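# Place each tool into its matching tray cut-out

## Task

Set every tool down inside the tray cut-out shaped for that particular tool, so each one ends up in its own slot.

## Robot and tools

Robot: two six-joint arms, left_arm and right_arm, each ending in a two-finger parallel gripper. Calibrated bases in the scene frame: left_arm at (+0.052, +0.388, +0.021) m, right_arm at (-0.017, -0.366, +0.021) m, both nearly unrotated. A camera stand sits behind the arms. Loose objects may occasionally get nudged by outside pushes.

Frames: the scene frame has its origin at table height midway between the nominal bases, +z up, +x out over the table, and left_arm on the +y side (arm names do not match image sides). Reported end_effector_position (m), end_effector_quat_wxyz and velocities are in the scene frame. Offsets you command are along the gripper's own Hand target axes: fingers point along gripper +z, open and close along its y, and a block sticks out roughly 10 cm toward +x. end_effector_position is the point between the pads when closed; closed fingertips reach about 19 mm past it (6 mm when open).

The 18-number row (used by execute_actions and move): one flat list covering both arms. Numbers 1-9 are left_arm dx, dy, dz, rx, ry, rz, then left_gripper position, force_limit, speed; numbers 10-18 repeat this for right_arm and right_gripper. All values lie in [-1, 1]. dx..rz are an offset, not a pose, measured from that arm's Hand target at the start of the action or move, along the Hand target's axes; 1.0 equals 0.6 m for dx/dy/dz, and rx/ry/rz form a single rotation vector where 1.0 equals 180 degrees. Sending six zeros re-requests the current Hand target; repeating a nonzero offset moves further. Gripper numbers are absolute commands: position +1 fully open (85 mm), about -0.8 pads touching, -1 closes until blocked; force_limit and speed both default to +1 (speed about 20, 85, 150 mm/s at -1, 0, +1). Faster closes starting a centimetre or more wide give much stronger grips (roughly 120-245 N per pad); slow closes at low force_limit give about 30 N. To leave a gripper alone, resend its last three numbers, since 0 is itself a command. New force_limit/speed only apply after a position change of at least 0.01.

Tools:
- execute_actions(actions, cameras): actions is a list of actions, each a table of up to 15 rows of 18 numbers, one row per 1/30 s step; a short table repeats its last row to fill 15 steps. Every row counts from the action's starting Hand target. Images appear only for an empty list or when cameras names them (["all"], [] or names like cam_high).
- move(target, speed, blend, stop_force, zero, blocking, cameras): straight-line paths toward one row or a list of up to 15 rows, all offsets from the same starting Hand targets. speed in m/s, 0.002 to 3.6 (default 0.25), turning up to twice that in rad/s; may be one value per target. blend in m rounds corners of a list (0 stops at each). stop_force, 3 to 120 N for both arms, ends an arm's path when its wrist sensor feels that much push; use it slowly for touching down, omit it when lifting off something. zero (default true) rezeroes before the move. blocking=false returns after about 0.5 s and cannot be combined with stop_force. Paths don't avoid obstacles; moves over 10 s are cut. Result adds a move: line (done, off_target, moving, held, fault, and limits such as paced or held).
- wait(seconds 0-10, cameras): lets time pass holding commands.
- stop(cameras): brakes a running move; fingers keep going.
- zoom_image(camera, region [x0,y0,x1,y1] pixels, max 504 square): enlarges part of the latest image from cam_high, cam_low, cam_left_wrist or cam_right_wrist (all 672x504).
- zero_wrist_force(arm): tares that arm's wrist sensor.
- finished_scene(scene): ends the current scene, given its number; irreversible.

Reading results: Hand target is the last commanded pose after clipping; the gripper may rest short of it, and the next command re-requests it. Orientation commands are clipped to 32 degrees from the measured orientation per step. object_status: 0 moving, 1 stopped while opening, 2 stopped while closing (a grip), 3 reached the requested position or pads met. Grip by sending -1 and checking for 2. position_measured is in counts: 3 open, ~78 = 60 mm, 130 = 40 mm, 180 = 20 mm, 230 pads meet. Wrist force/torque are along gripper axes; Joint torques include the arm's own weight. MOTOR HOT appears from 70 °C; at 85 °C the arm brakes for 30-60 s.

Avoid: contact torque over joint limits (141 N m big joints, 26.3 N m wrists) or about 150 N on any part, either of which freezes the arm for 10 s; commanding past a firm contact, since arms are stiff; fast moves into things; hard grips on parts still resting on a surface; dropping or releasing moving parts; anything leaving the table; bumping or gripping the other arm; paths near an arm's own base (go around it); long stretched-out holds that overheat motors.

Each tool is called by a JSON object that holds its "name" and its "arguments".

## Session

{"name": "execute_actions", "arguments": {"actions": []}}

Scene clock: 0.00 s.
left_arm: end_effector_position=(+0.6236, +0.1889, +0.2366) position_measured=3 object_status=3 end_effector_quat_wxyz=(-0.164, +0.602, +0.781, -0.021) | right_arm: end_effector_position=(+0.5261, -0.2608, +0.1463) position_measured=3 object_status=3 end_effector_quat_wxyz=(-0.160, +0.336, +0.925, +0.076)
Joint positions: left_arm=[-0.57 -1.103 1.234 -1.37 -1.579 0.761] | right_arm=[3.437 -1.919 -1.696 -1.27 1.883 0.958]
Joint velocities: within noise
Joint torques (N m): no reading
Motor temperatures (°C): left_arm=[23 31 24 43 43 45] | right_arm=[31 38 26 40 42 46]
Wrist force (N): no reading
Wrist torque (N m): no reading
Wrist force, peak (N): no reading
Hand target: left_arm +0.6236, +0.1889, +0.2366; -0.164, +0.602, +0.781, -0.021 | right_arm +0.5261, -0.2608, +0.1463; -0.160, +0.336, +0.925, +0.076
Tool commands: left_gripper/position=+1.0 left_gripper/force_limit=+1.0 left_gripper/speed=+1.0 right_gripper/position=+1.0 right_gripper/force_limit=+1.0 right_gripper/speed=+1.0

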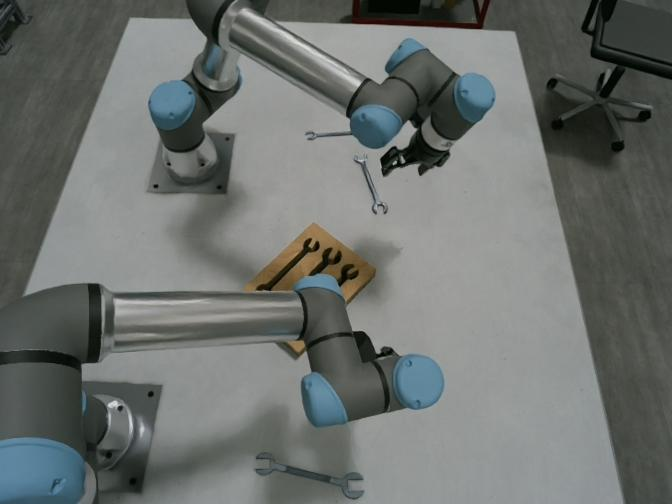

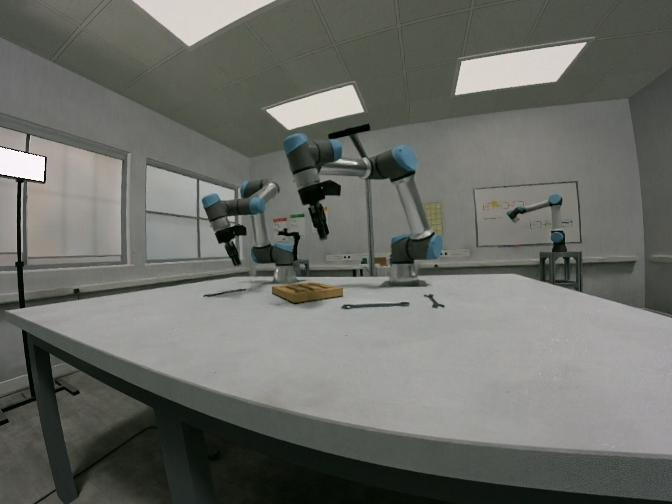

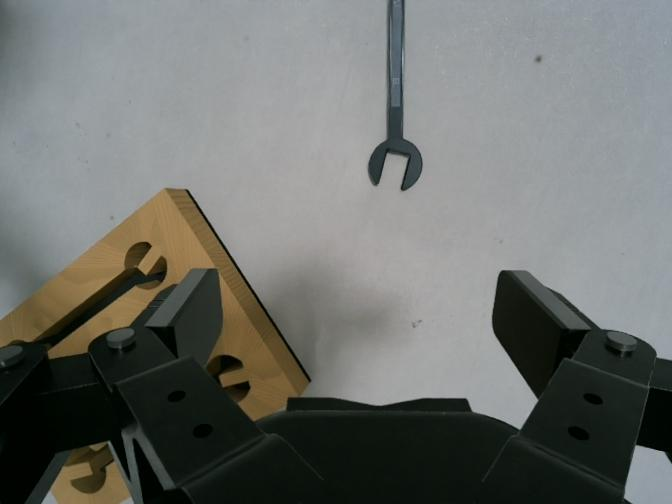

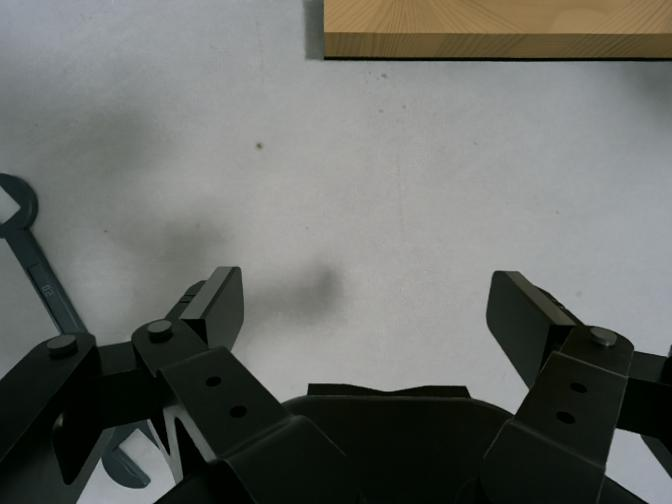

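{"name": "move", "arguments": {"target": [0.286,-0.040,-0.031,-0.072,-0.0777,-0.0232,1,1,1,0.043,-0.283,-0.268,0.0393,-0.1077,-0.16,1,1,1], "cameras": ["all"]}}

Scene clock: 21.60 s.
left_arm: end_effector_position=(+0.5686, +0.3419, +0.2991) position_measured=3 object_status=3 end_effector_quat_wxyz=(+0.001, +0.581, +0.814, +0.000) | right_arm: end_effector_position=(+0.4372, -0.4149, +0.3002) position_measured=3 object_status=3 end_effector_quat_wxyz=(+0.000, +0.094, +0.996, +0.000)
Joint positions: left_arm=[-0.366 -1.541 1.676 -1.706 -1.572 0.891] | right_arm=[3.336 -1.448 -1.818 -1.447 1.57 0.377]
Joint torques (N m): left_arm=[-0.94 -33.45 -28.84 -1.98 2.16 -2.7] | right_arm=[8.81 26.24 39.08 5.29 -0.32 -2.13]
Wrist force (N): left_arm=[0.3 0.3 0.7] | right_arm=[-0.1 0.0 -0.3]
Wrist torque (N m): left_arm=[0.12 0.01 0.04] | right_arm=[0.06 0.09 -0.12]
Wrist force, peak (N): left_arm=[2.6 0.3 -0.2] | right_arm=[-0.6 1.9 1.8]
Hand target: left_arm +0.5686, +0.3419, +0.2992; +0.001, +0.581, +0.814, +0.000 | right_arm +0.4372, -0.4148, +0.3003; +0.000, +0.094, +0.996, +0.000
Off the commanded pose: left_arm 0.000 m, 0 deg | right_arm 0.000 m, 0 deg.
move: done
camera_calibration:
cam_left_wrist: T_world_to_cam=[[0.945982, 0.324109, 0.00844285, -0.644921], [0.299571, -0.883728, 0.359558, 0.0377011], [0.123997, -0.337607, -0.933084, 0.450309], [0, 0, 0, 1]] pos_world=[0.542952, 0.39437, 0.412065]
cam_right_wrist: T_world_to_cam=[[0.174527, 0.98465, -0.00205226, 0.336923], [0.921284, -0.162559, 0.353284, -0.558328], [0.347528, -0.0635483, -0.935514, 0.231814], [0, 0, 0, 1]] pos_world=[0.375015, -0.407781, 0.414805]

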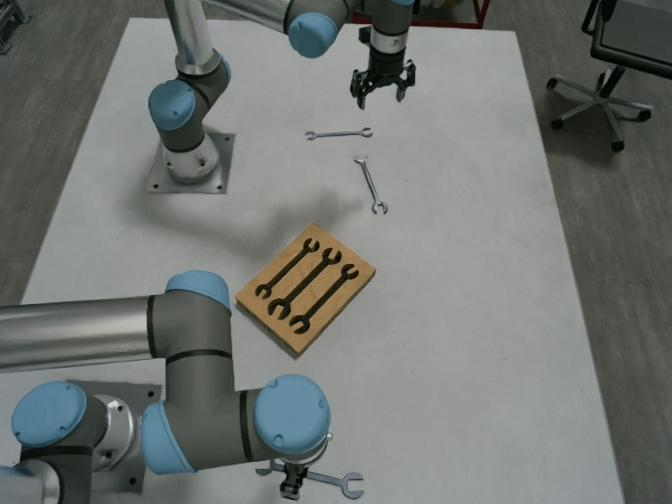

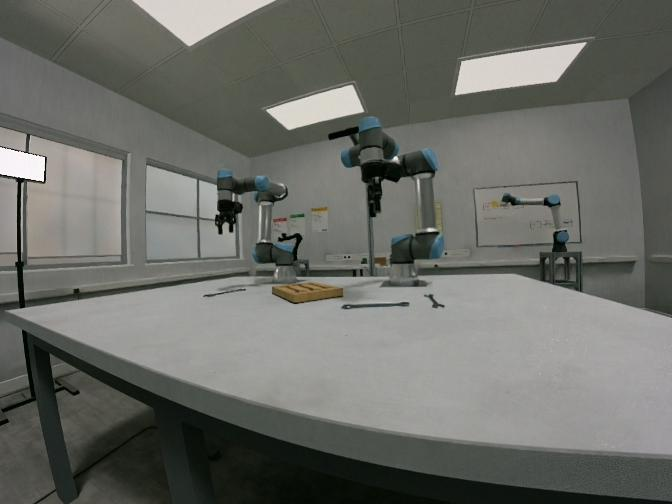

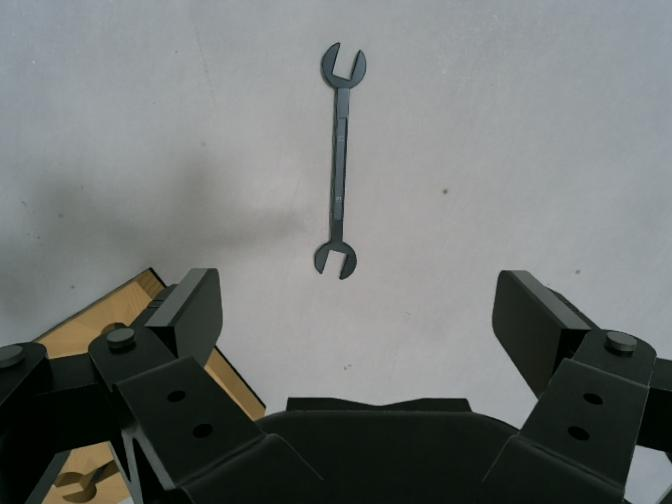

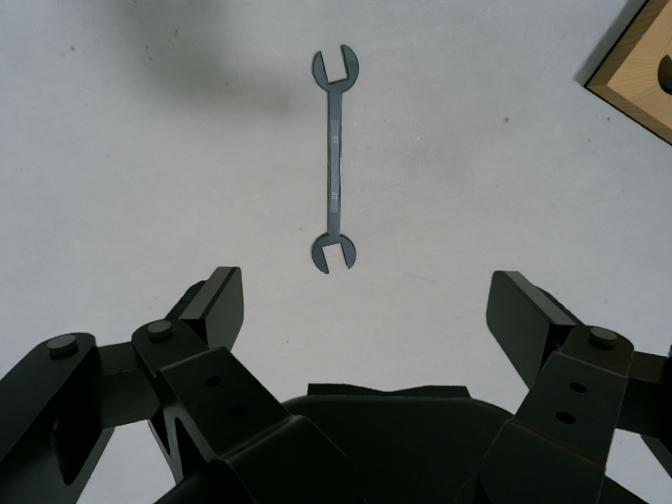

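{"name": "zoom_image", "arguments": {"camera": "cam_high", "region": [226, 216, 386, 366]}}

{"name": "zoom_image", "arguments": {"camera": "cam_high", "region": [290, 110, 410, 225]}}

{"name": "zoom_image", "arguments": {"camera": "cam_high", "region": [240, 430, 380, 504]}}

{"name": "zoom_image", "arguments": {"camera": "cam_left_wrist", "region": [240, 20, 440, 300]}}

{"name": "zoom_image", "arguments": {"camera": "cam_right_wrist", "region": [230, 20, 430, 300]}}

Scaled by 3.150.

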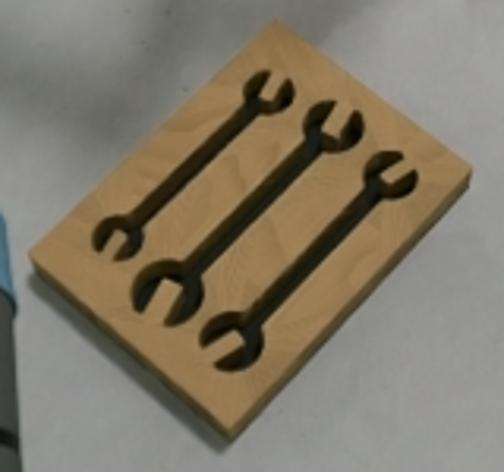

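Scaled by 4.200.

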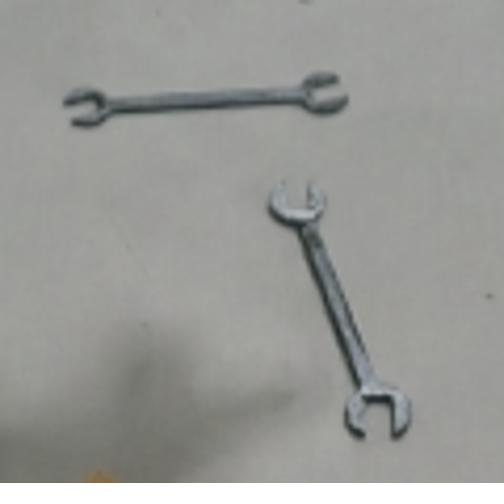

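Scaled by 3.600.

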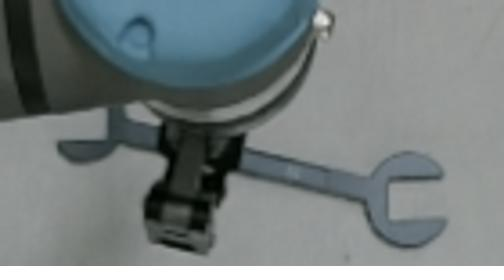

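Scaled by 1.800.

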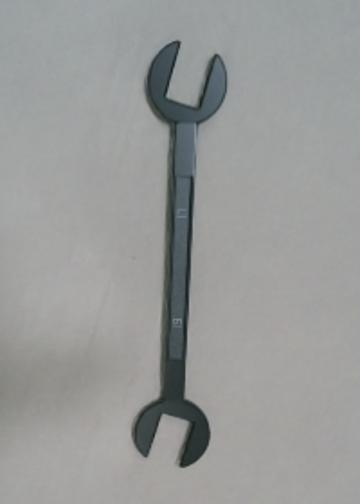

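Scaled by 1.800.

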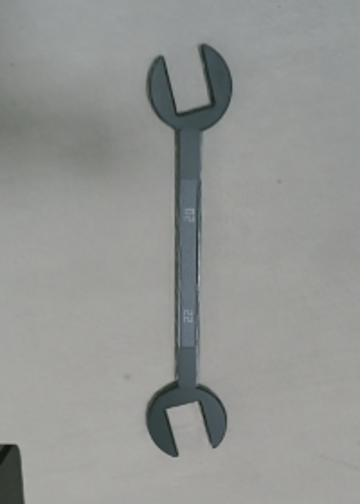

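{"name": "move", "arguments": {"target": [-0.023,-0.002,0.35,0,0,0.012,0.2,-0.6,-1,0.003,-0.011,0.35,0,0,0,0.2,-0.6,-1], "cameras": ["cam_left_wrist","cam_right_wrist"]}}

Scene clock: 40.03 s.
left_arm: end_effector_position=(+0.5721, +0.3282, +0.0892) position_measured=104 object_status=0 end_effector_quat_wxyz=(+0.001, +0.597, +0.803, +0.000) | right_arm: end_effector_position=(+0.4343, -0.4211, +0.0904) position_measured=104 object_status=0 end_effector_quat_wxyz=(+0.000, +0.094, +0.996, +0.000)
Joint positions: left_arm=[-0.388 -1.323 2.014 -2.263 -1.572 0.906] | right_arm=[3.323 -1.667 -2.198 -0.847 1.57 0.363]
Joint torques (N m): left_arm=[9.05 -24.12 -10.08 -5.21 2.26 -2.63] | right_arm=[7.68 14.27 9.89 5.28 -0.17 2.09]
Wrist force (N): left_arm=[0.1 0.5 0.5] | right_arm=[0.1 -0.3 0.0]
Wrist torque (N m): left_arm=[0.13 0.03 -0.05] | right_arm=[-0.01 0.02 -0.03]
Wrist force, peak (N): left_arm=[0.0 0.3 3.6] | right_arm=[-0.4 0.0 -3.4]
Hand target: left_arm +0.5721, +0.3282, +0.0892; +0.001, +0.597, +0.803, +0.000 | right_arm +0.4343, -0.4211, +0.0903; +0.000, +0.094, +0.996, +0.000
Off the commanded pose: left_arm 0.000 m, 0 deg | right_arm 0.000 m, 0 deg.
move: done
camera_calibration:
cam_left_wrist: T_world_to_cam=[[0.957506, 0.288285, 0.00865479, -0.636877], [0.26603, -0.894386, 0.359585, 0.122774], [0.111403, -0.342002, -0.933072, 0.257967], [0, 0, 0, 1]] pos_world=[0.548413, 0.381635, 0.202066]
cam_right_wrist: T_world_to_cam=[[0.174122, 0.984722, -0.00202811, 0.343377], [0.921216, -0.162165, 0.353644, -0.482409], [0.347913, -0.0634457, -0.935378, 0.0359287], [0, 0, 0, 1]] pos_world=[0.372113, -0.414081, 0.204905]
Images, in order (width x height): cam_left_wrist 672x504, cam_right_wrist 672x504.

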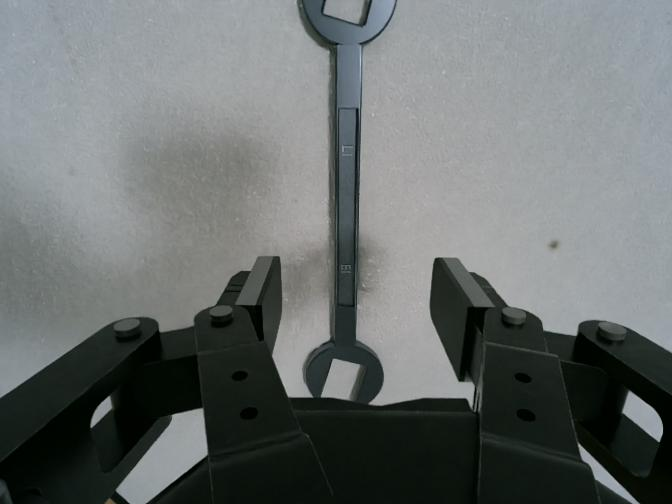

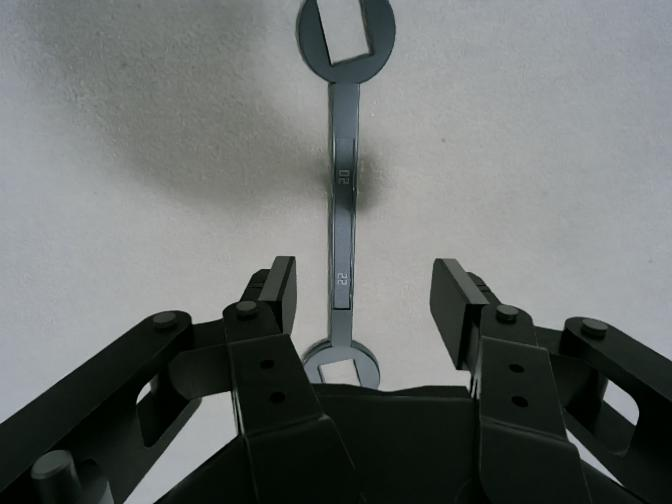

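{"name": "move", "arguments": {"target": [[0,0,0.095,0,0,0,0.2,-0.6,-1,0,0,0.095,0,0,0,0.2,-0.6,-1],[0,0,0.135,0,0,0,0.2,-0.6,-1,0,0,0.135,0,0,0,0.2,-0.6,-1]], "speed": [0.08,0.008], "stop_force": 6, "cameras": ["cam_left_wrist","cam_right_wrist"]}}

Scene clock: 49.03 s.
left_arm: end_effector_position=(+0.5721, +0.3282, +0.0171) position_measured=104 object_status=3 end_effector_quat_wxyz=(+0.001, +0.597, +0.803, +0.000) | right_arm: end_effector_position=(+0.4343, -0.4212, +0.0158) position_measured=104 object_status=3 end_effector_quat_wxyz=(+0.000, +0.094, +0.996, +0.000)
Joint positions: left_arm=[-0.389 -1.188 2.075 -2.459 -1.571 0.906] | right_arm=[3.323 -1.833 -2.27 -0.609 1.57 0.363]
Joint torques (N m): left_arm=[-6.93 -40.85 -24.56 -1.75 2.05 -0.86] | right_arm=[-2.3 35.34 26.96 0.5 0.81 -2.09]
Wrist force (N): left_arm=[-0.1 0.9 -1.3] | right_arm=[-1.2 0.2 -3.3]
Wrist torque (N m): left_arm=[0.04 -0.01 -0.03] | right_arm=[0.01 0.08 -0.04]
Wrist force, peak (N): left_arm=[4.0 -5.0 -17.4] | right_arm=[18.5 -2.6 -45.4]
Hand target: left_arm +0.5721, +0.3282, +0.0171; +0.001, +0.597, +0.803, +0.000 (not the last commanded pose) | right_arm +0.4343, -0.4212, +0.0158; +0.000, +0.094, +0.996, +0.000 (not the last commanded pose)
Off the commanded pose: left_arm 0.009 m, 0 deg | right_arm 0.006 m, 0 deg.
move: contact (left_arm, right_arm); path passed 1 of 2 targets
camera_calibration:
cam_left_wrist: T_world_to_cam=[[0.957511, 0.288267, 0.00869225, -0.63635], [0.266011, -0.894426, 0.359501, 0.148675], [0.111407, -0.341914, -0.933104, 0.190743], [0, 0, 0, 1]] pos_world=[0.548513, 0.381635, 0.130066]
cam_right_wrist: T_world_to_cam=[[0.174219, 0.984705, -0.00200974, 0.343181], [0.92123, -0.162267, 0.353559, -0.4561], [0.347825, -0.0634481, -0.93541, -0.0337211], [0, 0, 0, 1]] pos_world=[0.372113, -0.414081, 0.130405]
Images, in order (width x height): cam_left_wrist 672x504, cam_right_wrist 672x504.

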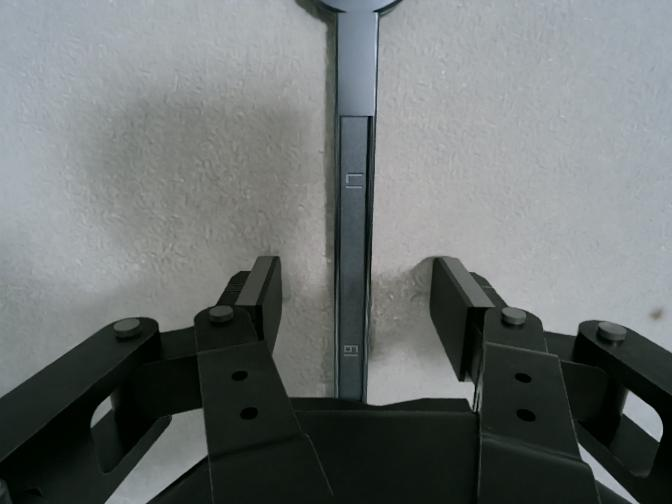

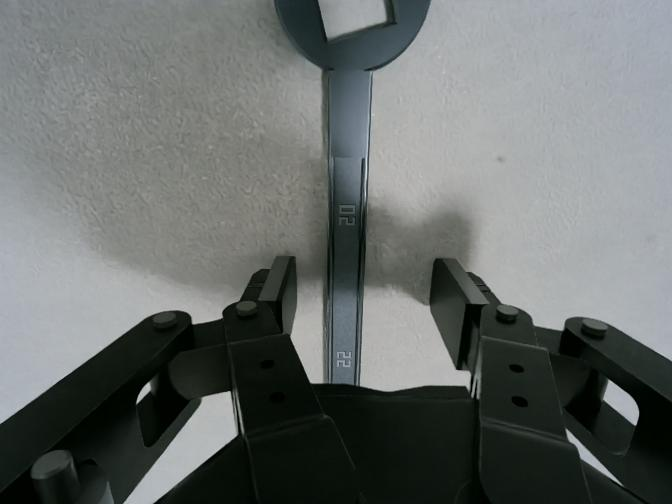

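{"name": "move", "arguments": {"target": [[0,0,-0.0135,0,0,0,0.2,-0.6,-1,0,0,-0.0135,0,0,0,0.2,-0.6,-1],[0,0,-0.0135,0,0,0,-1,-0.6,-1,0,0,-0.0135,0,0,0,-1,-0.6,-1],[0,0,-0.1,0,0,0,-1,-0.6,-1,0,0,-0.1,0,0,0,-1,-0.6,-1]], "speed": 0.08, "cameras": ["cam_left_wrist","cam_right_wrist"]}}

Scene clock: 56.00 s.
left_arm: end_effector_position=(+0.5722, +0.3282, +0.0772) position_measured=203 object_status=2 end_effector_quat_wxyz=(+0.001, +0.597, +0.803, +0.000) | right_arm: end_effector_position=(+0.4344, -0.4211, +0.0758) position_measured=200 object_status=2 end_effector_quat_wxyz=(+0.000, +0.094, +0.996, +0.000)
Joint positions: left_arm=[-0.388 -1.303 2.027 -2.296 -1.571 0.906] | right_arm=[3.323 -1.696 -2.215 -0.801 1.57 0.363]
Joint torques (N m): left_arm=[6.4 -30.63 -10.38 -4.29 2.25 1.85] | right_arm=[9.02 20.46 7.76 4.15 0.7 1.94]
Wrist force (N): left_arm=[0.3 0.5 2.3] | right_arm=[-0.6 -0.7 1.6]
Wrist torque (N m): left_arm=[0.14 -0.02 -0.04] | right_arm=[-0.07 0.15 -0.02]
Wrist force, peak (N): left_arm=[1.3 -1.2 -5.5] | right_arm=[1.2 -1.2 -7.6]
Hand target: left_arm +0.5721, +0.3282, +0.0771; +0.001, +0.597, +0.803, +0.000 | right_arm +0.4343, -0.4211, +0.0758; +0.000, +0.094, +0.996, +0.000
Off the commanded pose: left_arm 0.000 m, 0 deg | right_arm 0.000 m, 0 deg.
move: done
camera_calibration:
cam_left_wrist: T_world_to_cam=[[0.95751, 0.288263, 0.00886805, -0.636903], [0.265927, -0.894384, 0.359667, 0.127103], [0.11161, -0.342026, -0.933039, 0.246648], [0, 0, 0, 1]] pos_world=[0.548513, 0.381634, 0.190066]
cam_right_wrist: T_world_to_cam=[[0.174217, 0.984705, -0.00195415, 0.343193], [0.921131, -0.162267, 0.353817, -0.47731], [0.348089, -0.0634409, -0.935312, 0.022296], [0, 0, 0, 1]] pos_world=[0.372114, -0.413981, 0.190405]
Images, in order (width x height): cam_left_wrist 672x504, cam_right_wrist 672x504.

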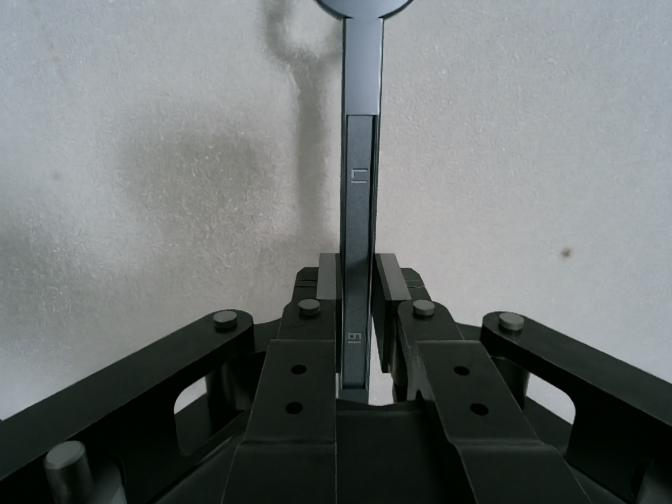

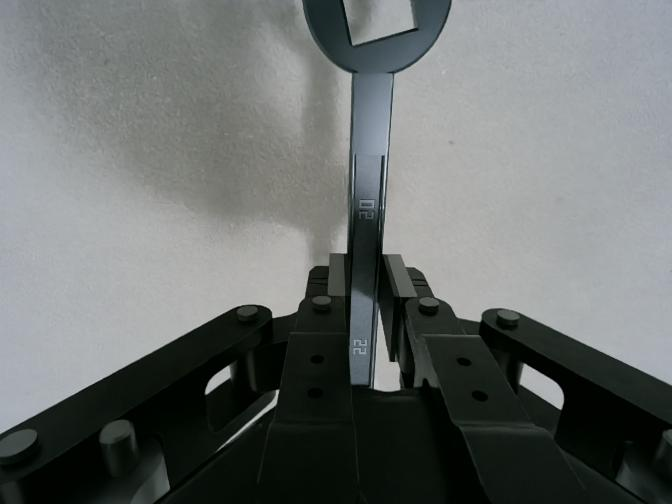

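{"name": "move", "arguments": {"target": [0,0,0,0,0,0,-1,-0.6,-1,0.041,0.642,-0.407,0,0,0.657,-1,-0.6,-1], "cameras": ["cam_high","cam_right_wrist"]}}

Scene clock: 69.60 s.
left_arm: end_effector_position=(+0.5721, +0.3282, +0.0771) position_measured=203 object_status=2 end_effector_quat_wxyz=(+0.001, +0.597, +0.803, +0.000) | right_arm: end_effector_position=(+0.4819, -0.0379, +0.3197) position_measured=200 object_status=2 end_effector_quat_wxyz=(+0.000, +0.903, +0.431, +0.000)
Joint positions: left_arm=[-0.388 -1.303 2.027 -2.296 -1.571 0.906] | right_arm=[3.955 -1.785 -1.414 -1.514 1.57 3.058]
Joint torques (N m): left_arm=[-6.63 -39.16 -9.98 -4.33 -0.67 -2.68] | right_arm=[-11.69 45.58 21.32 5.27 -1.21 2.1]
Wrist force (N): left_arm=[0.4 0.3 2.3] | right_arm=[-0.7 -0.6 1.6]
Wrist torque (N m): left_arm=[0.11 -0.03 -0.05] | right_arm=[-0.06 0.17 -0.04]
Wrist force, peak (N): left_arm=[0.4 0.7 2.4] | right_arm=[-0.5 -1.9 2.8]
Hand target: left_arm +0.5721, +0.3282, +0.0771; +0.001, +0.597, +0.803, +0.000 | right_arm +0.4819, -0.0379, +0.3197; +0.000, +0.903, +0.430, +0.000
Off the commanded pose: left_arm 0.000 m, 0 deg | right_arm 0.000 m, 0 deg.
move: done
camera_calibration:
cam_right_wrist: T_world_to_cam=[[0.785144, -0.619312, -0.000723727, -0.397515], [-0.579072, -0.734542, 0.353729, 0.156056], [-0.2196, -0.277309, -0.935348, 0.523549], [0, 0, 0, 1]] pos_world=[0.517446, 0.0136285, 0.434212]
Images, in order (width x height): cam_high 672x504, cam_right_wrist 672x504.

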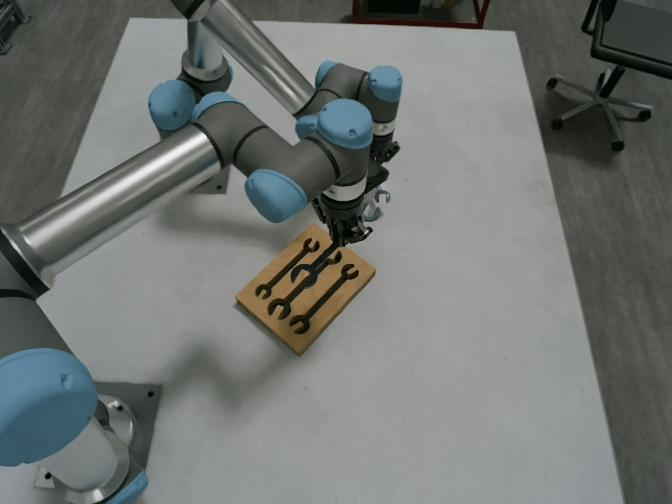

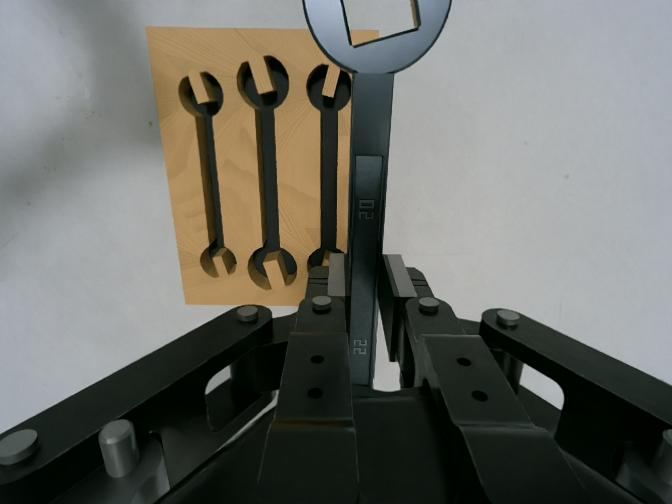

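{"name": "zoom_image", "arguments": {"camera": "cam_right_wrist", "region": [140, 20, 380, 200]}}

{"name": "zoom_image", "arguments": {"camera": "cam_right_wrist", "region": [160, 190, 360, 340]}}

Scaled by 2.100.

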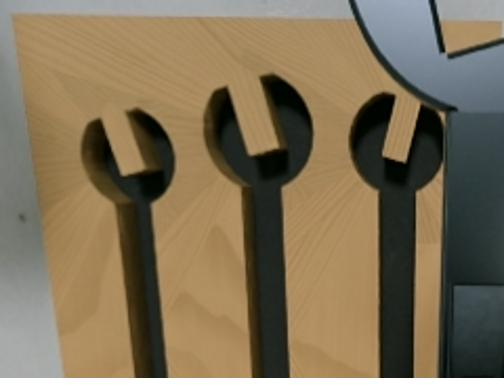

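Scaled by 2.520.

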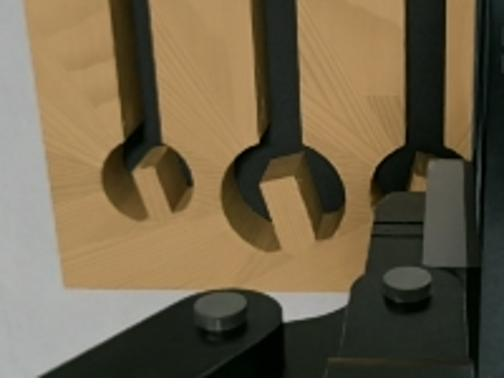

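{"name": "move", "arguments": {"target": [0,0,0,0,0,0,-1,-0.6,-1,-0.0208,-0.137,0.391,0,0,0,-1,-0.6,-1], "cameras": ["cam_high","cam_right_wrist"]}}

{"name": "zoom_image", "arguments": {"camera": "cam_right_wrist", "region": [240, 0, 500, 280]}}

{"name": "zoom_image", "arguments": {"camera": "cam_high", "region": [226, 206, 386, 366]}}

Scene clock: 112.50 s.
left_arm: end_effector_position=(+0.5721, +0.3282, +0.0771) position_measured=203 object_status=2 end_effector_quat_wxyz=(+0.001, +0.597, +0.803, +0.000) | right_arm: end_effector_position=(+0.4103, +0.0040, +0.0851) position_measured=200 object_status=2 end_effector_quat_wxyz=(+0.000, +0.903, +0.430, +0.000)
Joint positions: left_arm=[-0.388 -1.303 2.027 -2.296 -1.571 0.906] | right_arm=[4.1 -1.909 -1.9 -0.904 1.57 3.204]
Joint torques (N m): left_arm=[-6.35 -38.19 -10.63 -5.02 -2.24 -2.64] | right_arm=[-10.19 34.14 23.54 4.96 -1.26 -2.49]
Wrist force (N): left_arm=[0.4 0.5 1.9] | right_arm=[-0.4 -0.4 2.3]
Wrist torque (N m): left_arm=[0.13 -0.03 -0.05] | right_arm=[-0.04 0.14 -0.05]
Wrist force, peak (N): left_arm=[0.3 0.4 2.6] | right_arm=[-1.0 -1.7 5.5]
Hand target: left_arm +0.5721, +0.3282, +0.0771; +0.001, +0.597, +0.803, +0.000 | right_arm +0.4103, +0.0040, +0.0851; +0.000, +0.903, +0.430, +0.000
Off the commanded pose: left_arm 0.000 m, 0 deg | right_arm 0.000 m, 0 deg.
move: done
camera_calibration:
cam_right_wrist: T_world_to_cam=[[0.784951, -0.619558, -0.000755356, -0.315413], [-0.579295, -0.734372, 0.353716, 0.228412], [-0.219702, -0.277212, -0.935353, 0.300146], [0, 0, 0, 1]] pos_world=[0.445845, 0.055527, 0.199712]
Images, in order (width x height): cam_high 672x504, cam_right_wrist 672x504.

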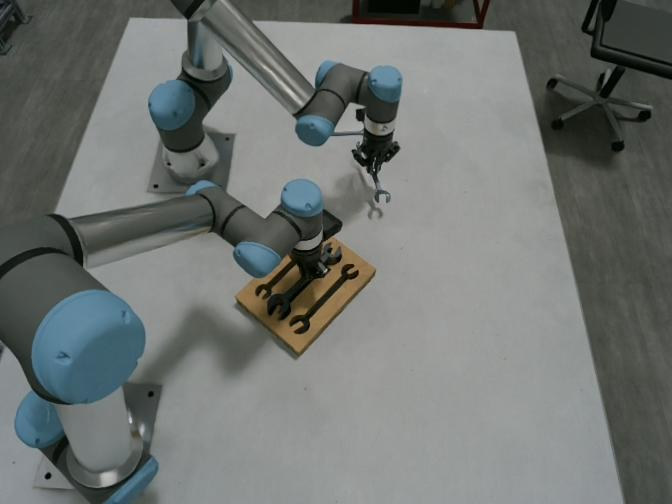

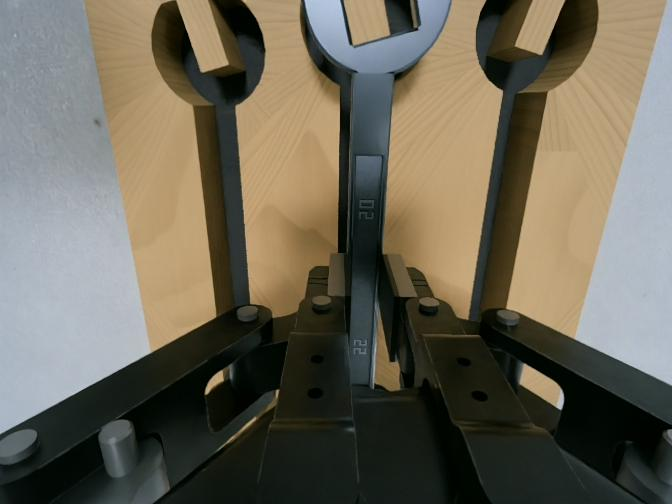

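Scaled by 1.800.

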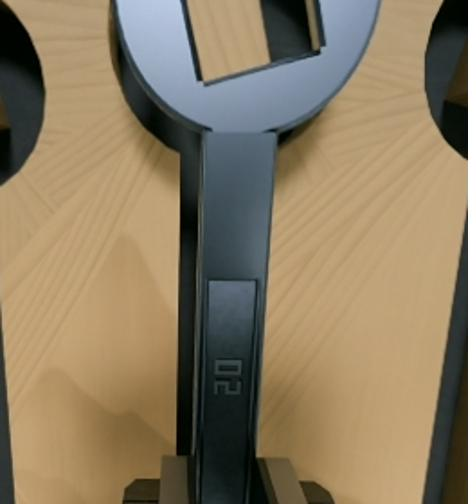

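Scaled by 3.150.

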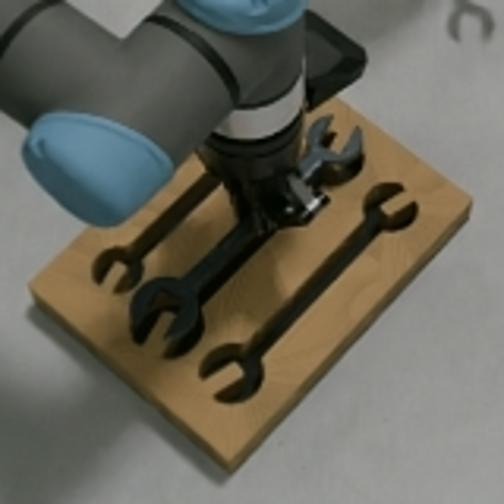

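{"name": "move", "arguments": {"target": [0,0,0,0,0,0,-1,-0.6,-1,0,0,0.065,0,0,0,-1,-0.6,-1], "cameras": ["cam_high","cam_right_wrist"], "speed": 0.01, "stop_force": 8}}

{"name": "zoom_image", "arguments": {"camera": "cam_right_wrist", "region": [240, 0, 500, 280]}}

{"name": "zoom_image", "arguments": {"camera": "cam_high", "region": [226, 206, 386, 366]}}

Scene clock: 125.37 s.
left_arm: end_effector_position=(+0.5721, +0.3282, +0.0771) position_measured=203 object_status=2 end_effector_quat_wxyz=(+0.001, +0.597, +0.803, +0.000) | right_arm: end_effector_position=(+0.4103, +0.0039, +0.0552) position_measured=200 object_status=2 end_effector_quat_wxyz=(+0.000, +0.903, +0.430, +0.000)
Joint positions: left_arm=[-0.388 -1.303 2.027 -2.296 -1.571 0.906] | right_arm=[4.099 -1.958 -1.927 -0.828 1.57 3.204]
Joint torques (N m): left_arm=[-6.19 -37.57 -10.97 -4.8 -2.14 -2.77] | right_arm=[-3.66 40.56 26.44 -1.29 -2.27 -2.3]
Wrist force (N): left_arm=[0.4 0.3 2.2] | right_arm=[4.4 -1.7 -10.1]
Wrist torque (N m): left_arm=[0.11 -0.02 -0.05] | right_arm=[-0.18 0.16 -0.06]
Wrist force, peak (N): left_arm=[0.4 0.4 2.5] | right_arm=[-15.8 -1.8 -41.2]
Hand target: left_arm +0.5721, +0.3282, +0.0771; +0.001, +0.597, +0.803, +0.000 | right_arm +0.4103, +0.0040, +0.0552; +0.000, +0.903, +0.430, +0.000 (not the last commanded pose)
Off the commanded pose: left_arm 0.000 m, 0 deg | right_arm 0.009 m, 0 deg.
move: contact (right_arm)
camera_calibration:
cam_right_wrist: T_world_to_cam=[[0.784892, -0.619633, -0.000785425, -0.315462], [-0.579373, -0.734343, 0.353648, 0.238959], [-0.219708, -0.27712, -0.935378, 0.272154], [0, 0, 0, 1]] pos_world=[0.445845, 0.0554266, 0.169811]
Images, in order (width x height): cam_high 672x504, cam_right_wrist 672x504.

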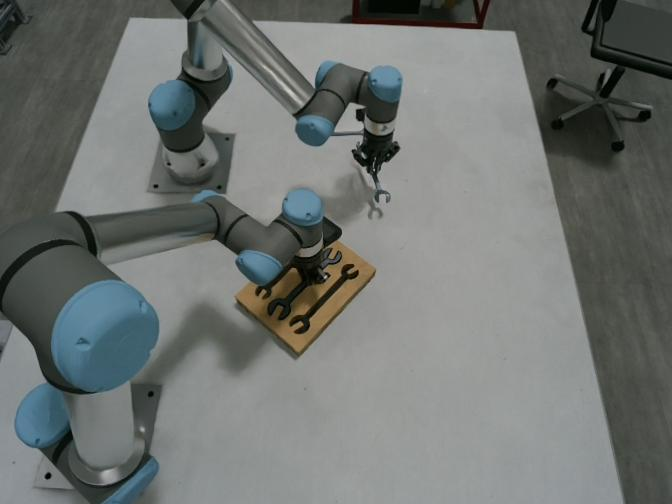

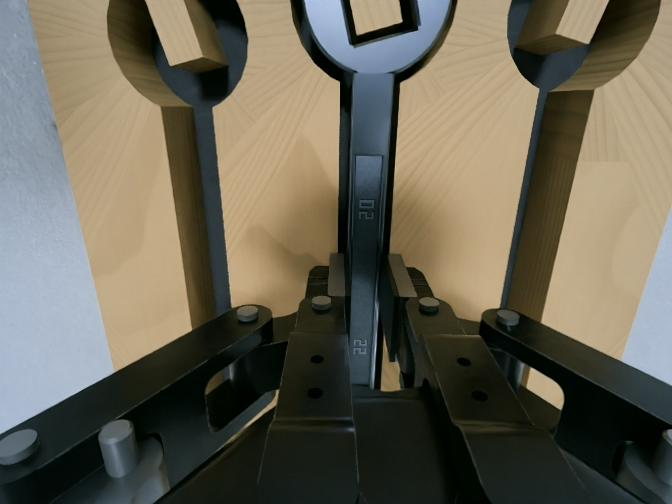

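Scaled by 1.800.

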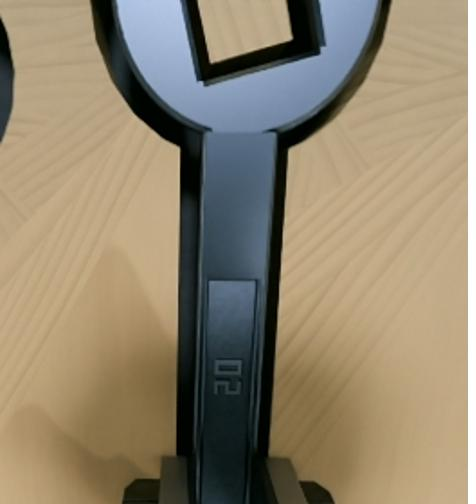

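Scaled by 3.150.

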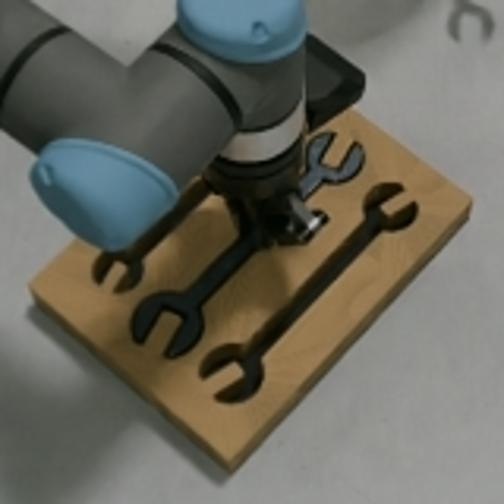

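{"name": "move", "arguments": {"target": [[0,0,0,0,0,0,-1,-0.6,-1,0,0.0003,-0.001,0,0,0,-1,-0.6,-1],[0,0,0,0,0,0,-1,-0.6,-1,0,0,-0.001,0,0,0,0.0,-0.6,-1],[0,0,0,0,0,0,-1,-0.6,-1,0,0,-0.1,0,0,0,0.0,-0.6,-1]], "cameras": ["cam_right_wrist"], "speed": 0.1}}

{"name": "zoom_image", "arguments": {"camera": "cam_right_wrist", "region": [220, 0, 480, 280]}}

Scene clock: 132.97 s.
left_arm: end_effector_position=(+0.5721, +0.3282, +0.0771) position_measured=203 object_status=2 end_effector_quat_wxyz=(+0.001, +0.597, +0.803, +0.000) | right_arm: end_effector_position=(+0.4103, +0.0041, +0.1153) position_measured=128 object_status=3 end_effector_quat_wxyz=(+0.000, +0.903, +0.430, +0.000)
Joint positions: left_arm=[-0.388 -1.303 2.027 -2.296 -1.571 0.906] | right_arm=[4.1 -1.865 -1.867 -0.981 1.57 3.204]
Joint torques (N m): left_arm=[-6.36 -38.19 -11.22 -4.97 -2.01 -2.68] | right_arm=[9.91 28.58 10.26 3.99 -0.77 2.12]
Wrist force (N): left_arm=[0.2 0.5 2.0] | right_arm=[-0.2 -0.5 0.3]
Wrist torque (N m): left_arm=[0.14 0.01 -0.05] | right_arm=[-0.05 0.08 -0.06]
Wrist force, peak (N): left_arm=[0.5 0.5 2.4] | right_arm=[4.3 -1.6 -10.4]
Hand target: left_arm +0.5721, +0.3282, +0.0771; +0.001, +0.597, +0.803, +0.000 | right_arm +0.4103, +0.0040, +0.1152; +0.000, +0.903, +0.430, +0.000
Off the commanded pose: left_arm 0.000 m, 0 deg | right_arm 0.000 m, 0 deg.
move: done
camera_calibration:
cam_right_wrist: T_world_to_cam=[[0.784872, -0.619657, -0.000822132, -0.315335], [-0.579439, -0.7344, 0.353423, 0.217863], [-0.219605, -0.276916, -0.935463, 0.32836], [0, 0, 0, 1]] pos_world=[0.445845, 0.0555269, 0.229911]
Images, in order (width x height): cam_right_wrist 672x504.

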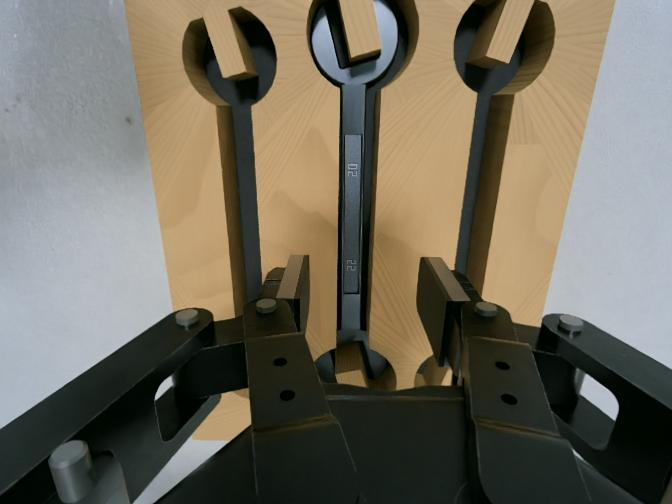

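Scaled by 1.800.

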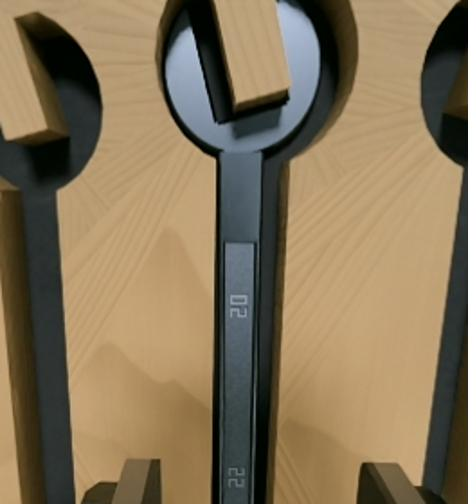

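{"name": "move", "arguments": {"target": [0,0,-0.2,0,0,0,-1,-0.6,-1,-0.655,0.251,-0.17,0,0,0,0,-0.6,-1], "speed": 0.4}}

{"name": "move", "arguments": {"target": [-0.634,-0.282,-0.205,0,0,0.31,-1,-0.6,-1,0,0,0,0,0,0,0,-0.6,-1], "cameras": ["cam_high","cam_left_wrist"]}}

{"name": "zoom_image", "arguments": {"camera": "cam_left_wrist", "region": [140, 20, 380, 200]}}

{"name": "zoom_image", "arguments": {"camera": "cam_left_wrist", "region": [160, 190, 360, 340]}}

Scene clock: 141.47 s.
left_arm: end_effector_position=(+0.5721, +0.3283, +0.1972) position_measured=203 object_status=2 end_effector_quat_wxyz=(+0.001, +0.597, +0.803, +0.000) | right_arm: end_effector_position=(+0.2799, -0.3960, +0.2175) position_measured=128 object_status=3 end_effector_quat_wxyz=(+0.000, +0.903, +0.430, +0.000)
Joint positions: left_arm=[-0.388 -1.465 1.864 -1.971 -1.571 0.906] | right_arm=[3.509 -1.032 -2.3 -1.38 1.57 2.614]
Joint torques (N m): left_arm=[7.15 -21.49 -12.73 -4.15 -0.98 1.9] | right_arm=[-12.44 11.38 13.78 2.6 -1.89 -2.38]
Wrist force (N): left_arm=[0.5 0.7 1.9] | right_arm=[-0.6 -1.0 0.0]
Wrist torque (N m): left_arm=[0.17 -0.04 -0.03] | right_arm=[-0.16 0.13 -0.15]
Wrist force, peak (N): left_arm=[0.3 0.4 3.2] | right_arm=[-4.6 0.0 -1.0]
Hand target: left_arm +0.5720, +0.3284, +0.1971; +0.001, +0.597, +0.803, +0.000 | right_arm +0.2799, -0.3961, +0.2174; +0.000, +0.903, +0.430, +0.000
Off the commanded pose: left_arm 0.000 m, 0 deg | right_arm 0.000 m, 0 deg.
move: done

Scene clock: 143.93 s.
left_arm: end_effector_position=(+0.5196, -0.0845, +0.3204) position_measured=203 object_status=2 end_effector_quat_wxyz=(+0.001, +0.903, +0.430, +0.000) | right_arm: end_effector_position=(+0.2799, -0.3961, +0.2174) position_measured=128 object_status=3 end_effector_quat_wxyz=(+0.000, +0.903, +0.430, +0.000)
Joint positions: left_arm=[-1.009 -1.187 1.188 -1.573 -1.571 1.259] | right_arm=[3.509 -1.032 -2.3 -1.38 1.57 2.613]
Joint torques (N m): left_arm=[-0.74 -39.11 -33.3 -4.71 -2.23 -1.28] | right_arm=[-11.28 11.84 13.65 -0.03 -2.08 -2.71]
Wrist force (N): left_arm=[0.5 0.6 2.2] | right_arm=[-0.8 -0.9 0.0]
Wrist torque (N m): left_arm=[0.14 -0.05 0.09] | right_arm=[-0.14 0.16 -0.13]
Wrist force, peak (N): left_arm=[3.5 1.5 2.8] | right_arm=[-0.9 -1.2 0.1]
Hand target: left_arm +0.5196, -0.0846, +0.3205; +0.001, +0.903, +0.430, +0.000 | right_arm +0.2799, -0.3961, +0.2174; +0.000, +0.903, +0.430, +0.000
Off the commanded pose: left_arm 0.000 m, 0 deg | right_arm 0.000 m, 0 deg.
move: done
camera_calibration:
cam_left_wrist: T_world_to_cam=[[0.776719, -0.629777, 0.00943163, -0.453493], [-0.590503, -0.722909, 0.358761, 0.144267], [-0.219121, -0.284226, -0.933382, 0.515272], [0, 0, 0, 1]] pos_world=[0.550334, -0.0348537, 0.433465]
Images, in order (width x height): cam_high 672x504, cam_left_wrist 672x504.

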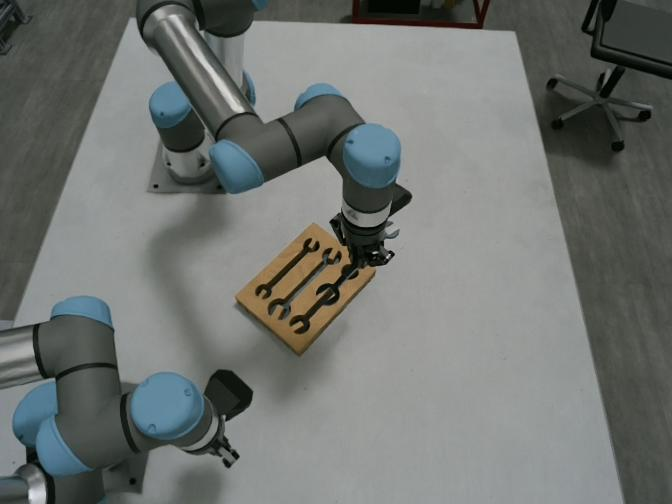

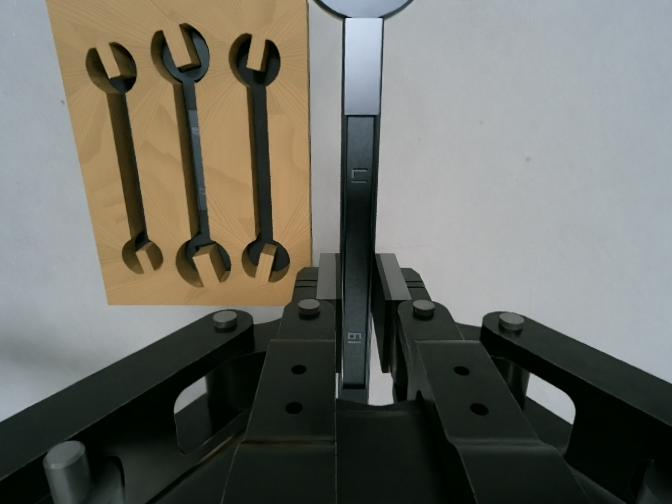

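Scaled by 2.100.

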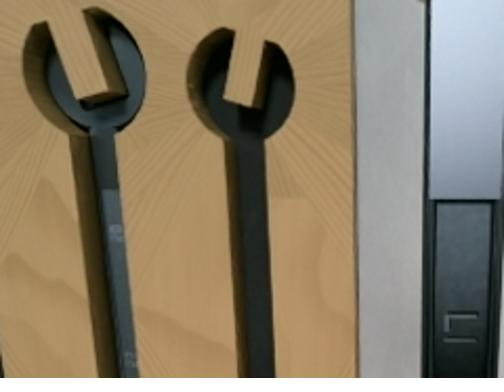

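Scaled by 2.520.

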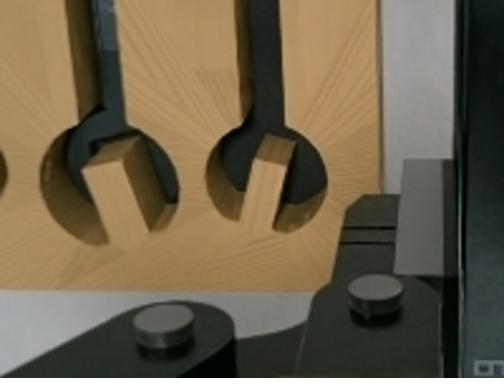

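{"name": "move", "arguments": {"target": [-0.0187,-0.1293,0.4,0,0,0.0022,-1,-0.6,-1,0,0,0,0,0,0,0,-0.6,-1], "cameras": ["cam_high","cam_left_wrist"]}}

{"name": "zoom_image", "arguments": {"camera": "cam_left_wrist", "region": [240, 0, 500, 280]}}

{"name": "zoom_image", "arguments": {"camera": "cam_high", "region": [226, 206, 386, 366]}}

Scene clock: 156.67 s.
left_arm: end_effector_position=(+0.4524, -0.0447, +0.0805) position_measured=203 object_status=2 end_effector_quat_wxyz=(+0.001, +0.904, +0.427, +0.000) | right_arm: end_effector_position=(+0.2799, -0.3961, +0.2174) position_measured=128 object_status=3 end_effector_quat_wxyz=(+0.000, +0.903, +0.430, +0.000)
Joint positions: left_arm=[-1.069 -1.176 1.831 -2.227 -1.571 1.207] | right_arm=[3.509 -1.032 -2.3 -1.38 1.57 2.613]
Joint torques (N m): left_arm=[8.58 -40.72 -12.77 -5.12 1.8 2.61] | right_arm=[-11.92 11.7 14.31 0.04 -1.84 -2.64]
Wrist force (N): left_arm=[0.3 0.4 2.2] | right_arm=[-0.5 -1.0 -0.1]
Wrist torque (N m): left_arm=[0.13 0.00 0.08] | right_arm=[-0.15 0.11 -0.13]
Wrist force, peak (N): left_arm=[0.3 -0.5 5.3] | right_arm=[-0.9 -1.3 0.1]
Hand target: left_arm +0.4524, -0.0446, +0.0804; +0.001, +0.904, +0.427, +0.000 | right_arm +0.2799, -0.3961, +0.2174; +0.000, +0.903, +0.430, +0.000
Off the commanded pose: left_arm 0.000 m, 0 deg | right_arm 0.000 m, 0 deg.
move: done
camera_calibration:
cam_left_wrist: T_world_to_cam=[[0.772222, -0.635282, 0.00948293, -0.372269], [-0.595643, -0.718683, 0.358753, 0.221943], [-0.221094, -0.282685, -0.933384, 0.288796], [0, 0, 0, 1]] pos_world=[0.483524, 0.00464888, 0.193465]
Images, in order (width x height): cam_high 672x504, cam_left_wrist 672x504.

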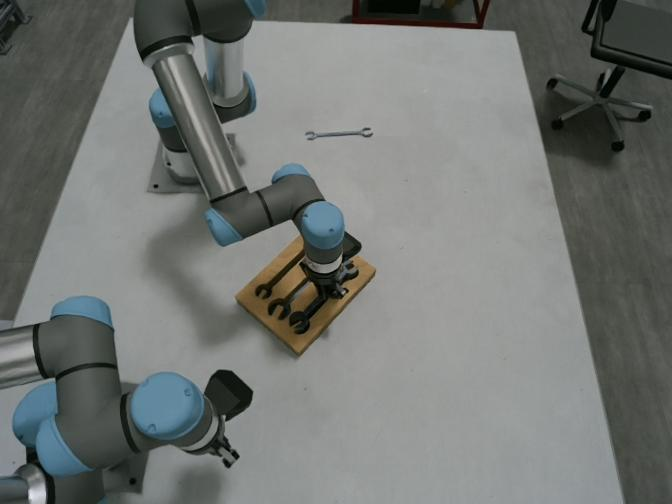

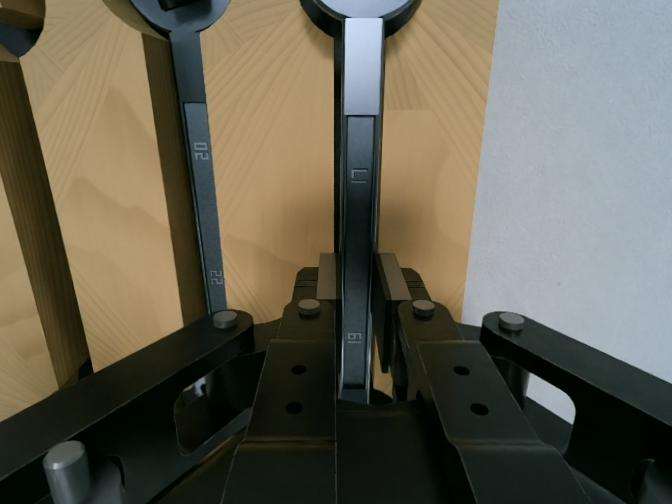

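Scaled by 1.800.

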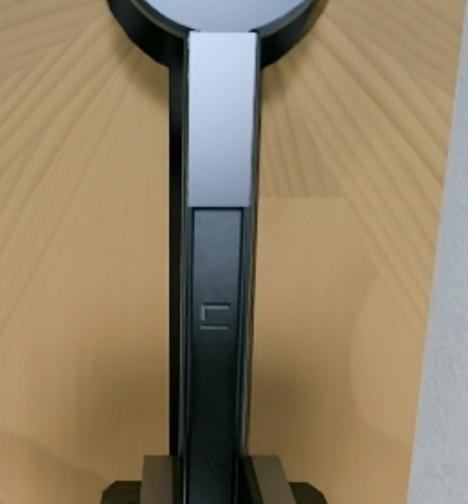

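Scaled by 3.150.

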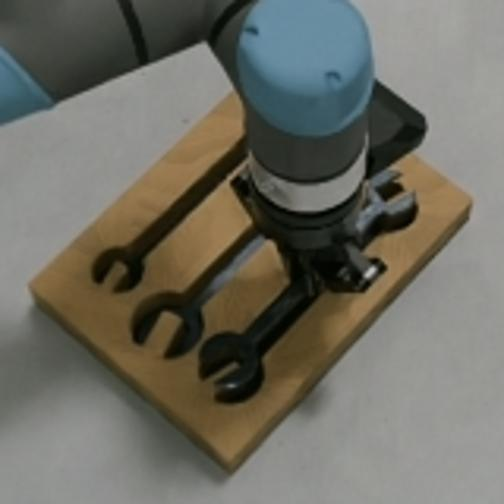

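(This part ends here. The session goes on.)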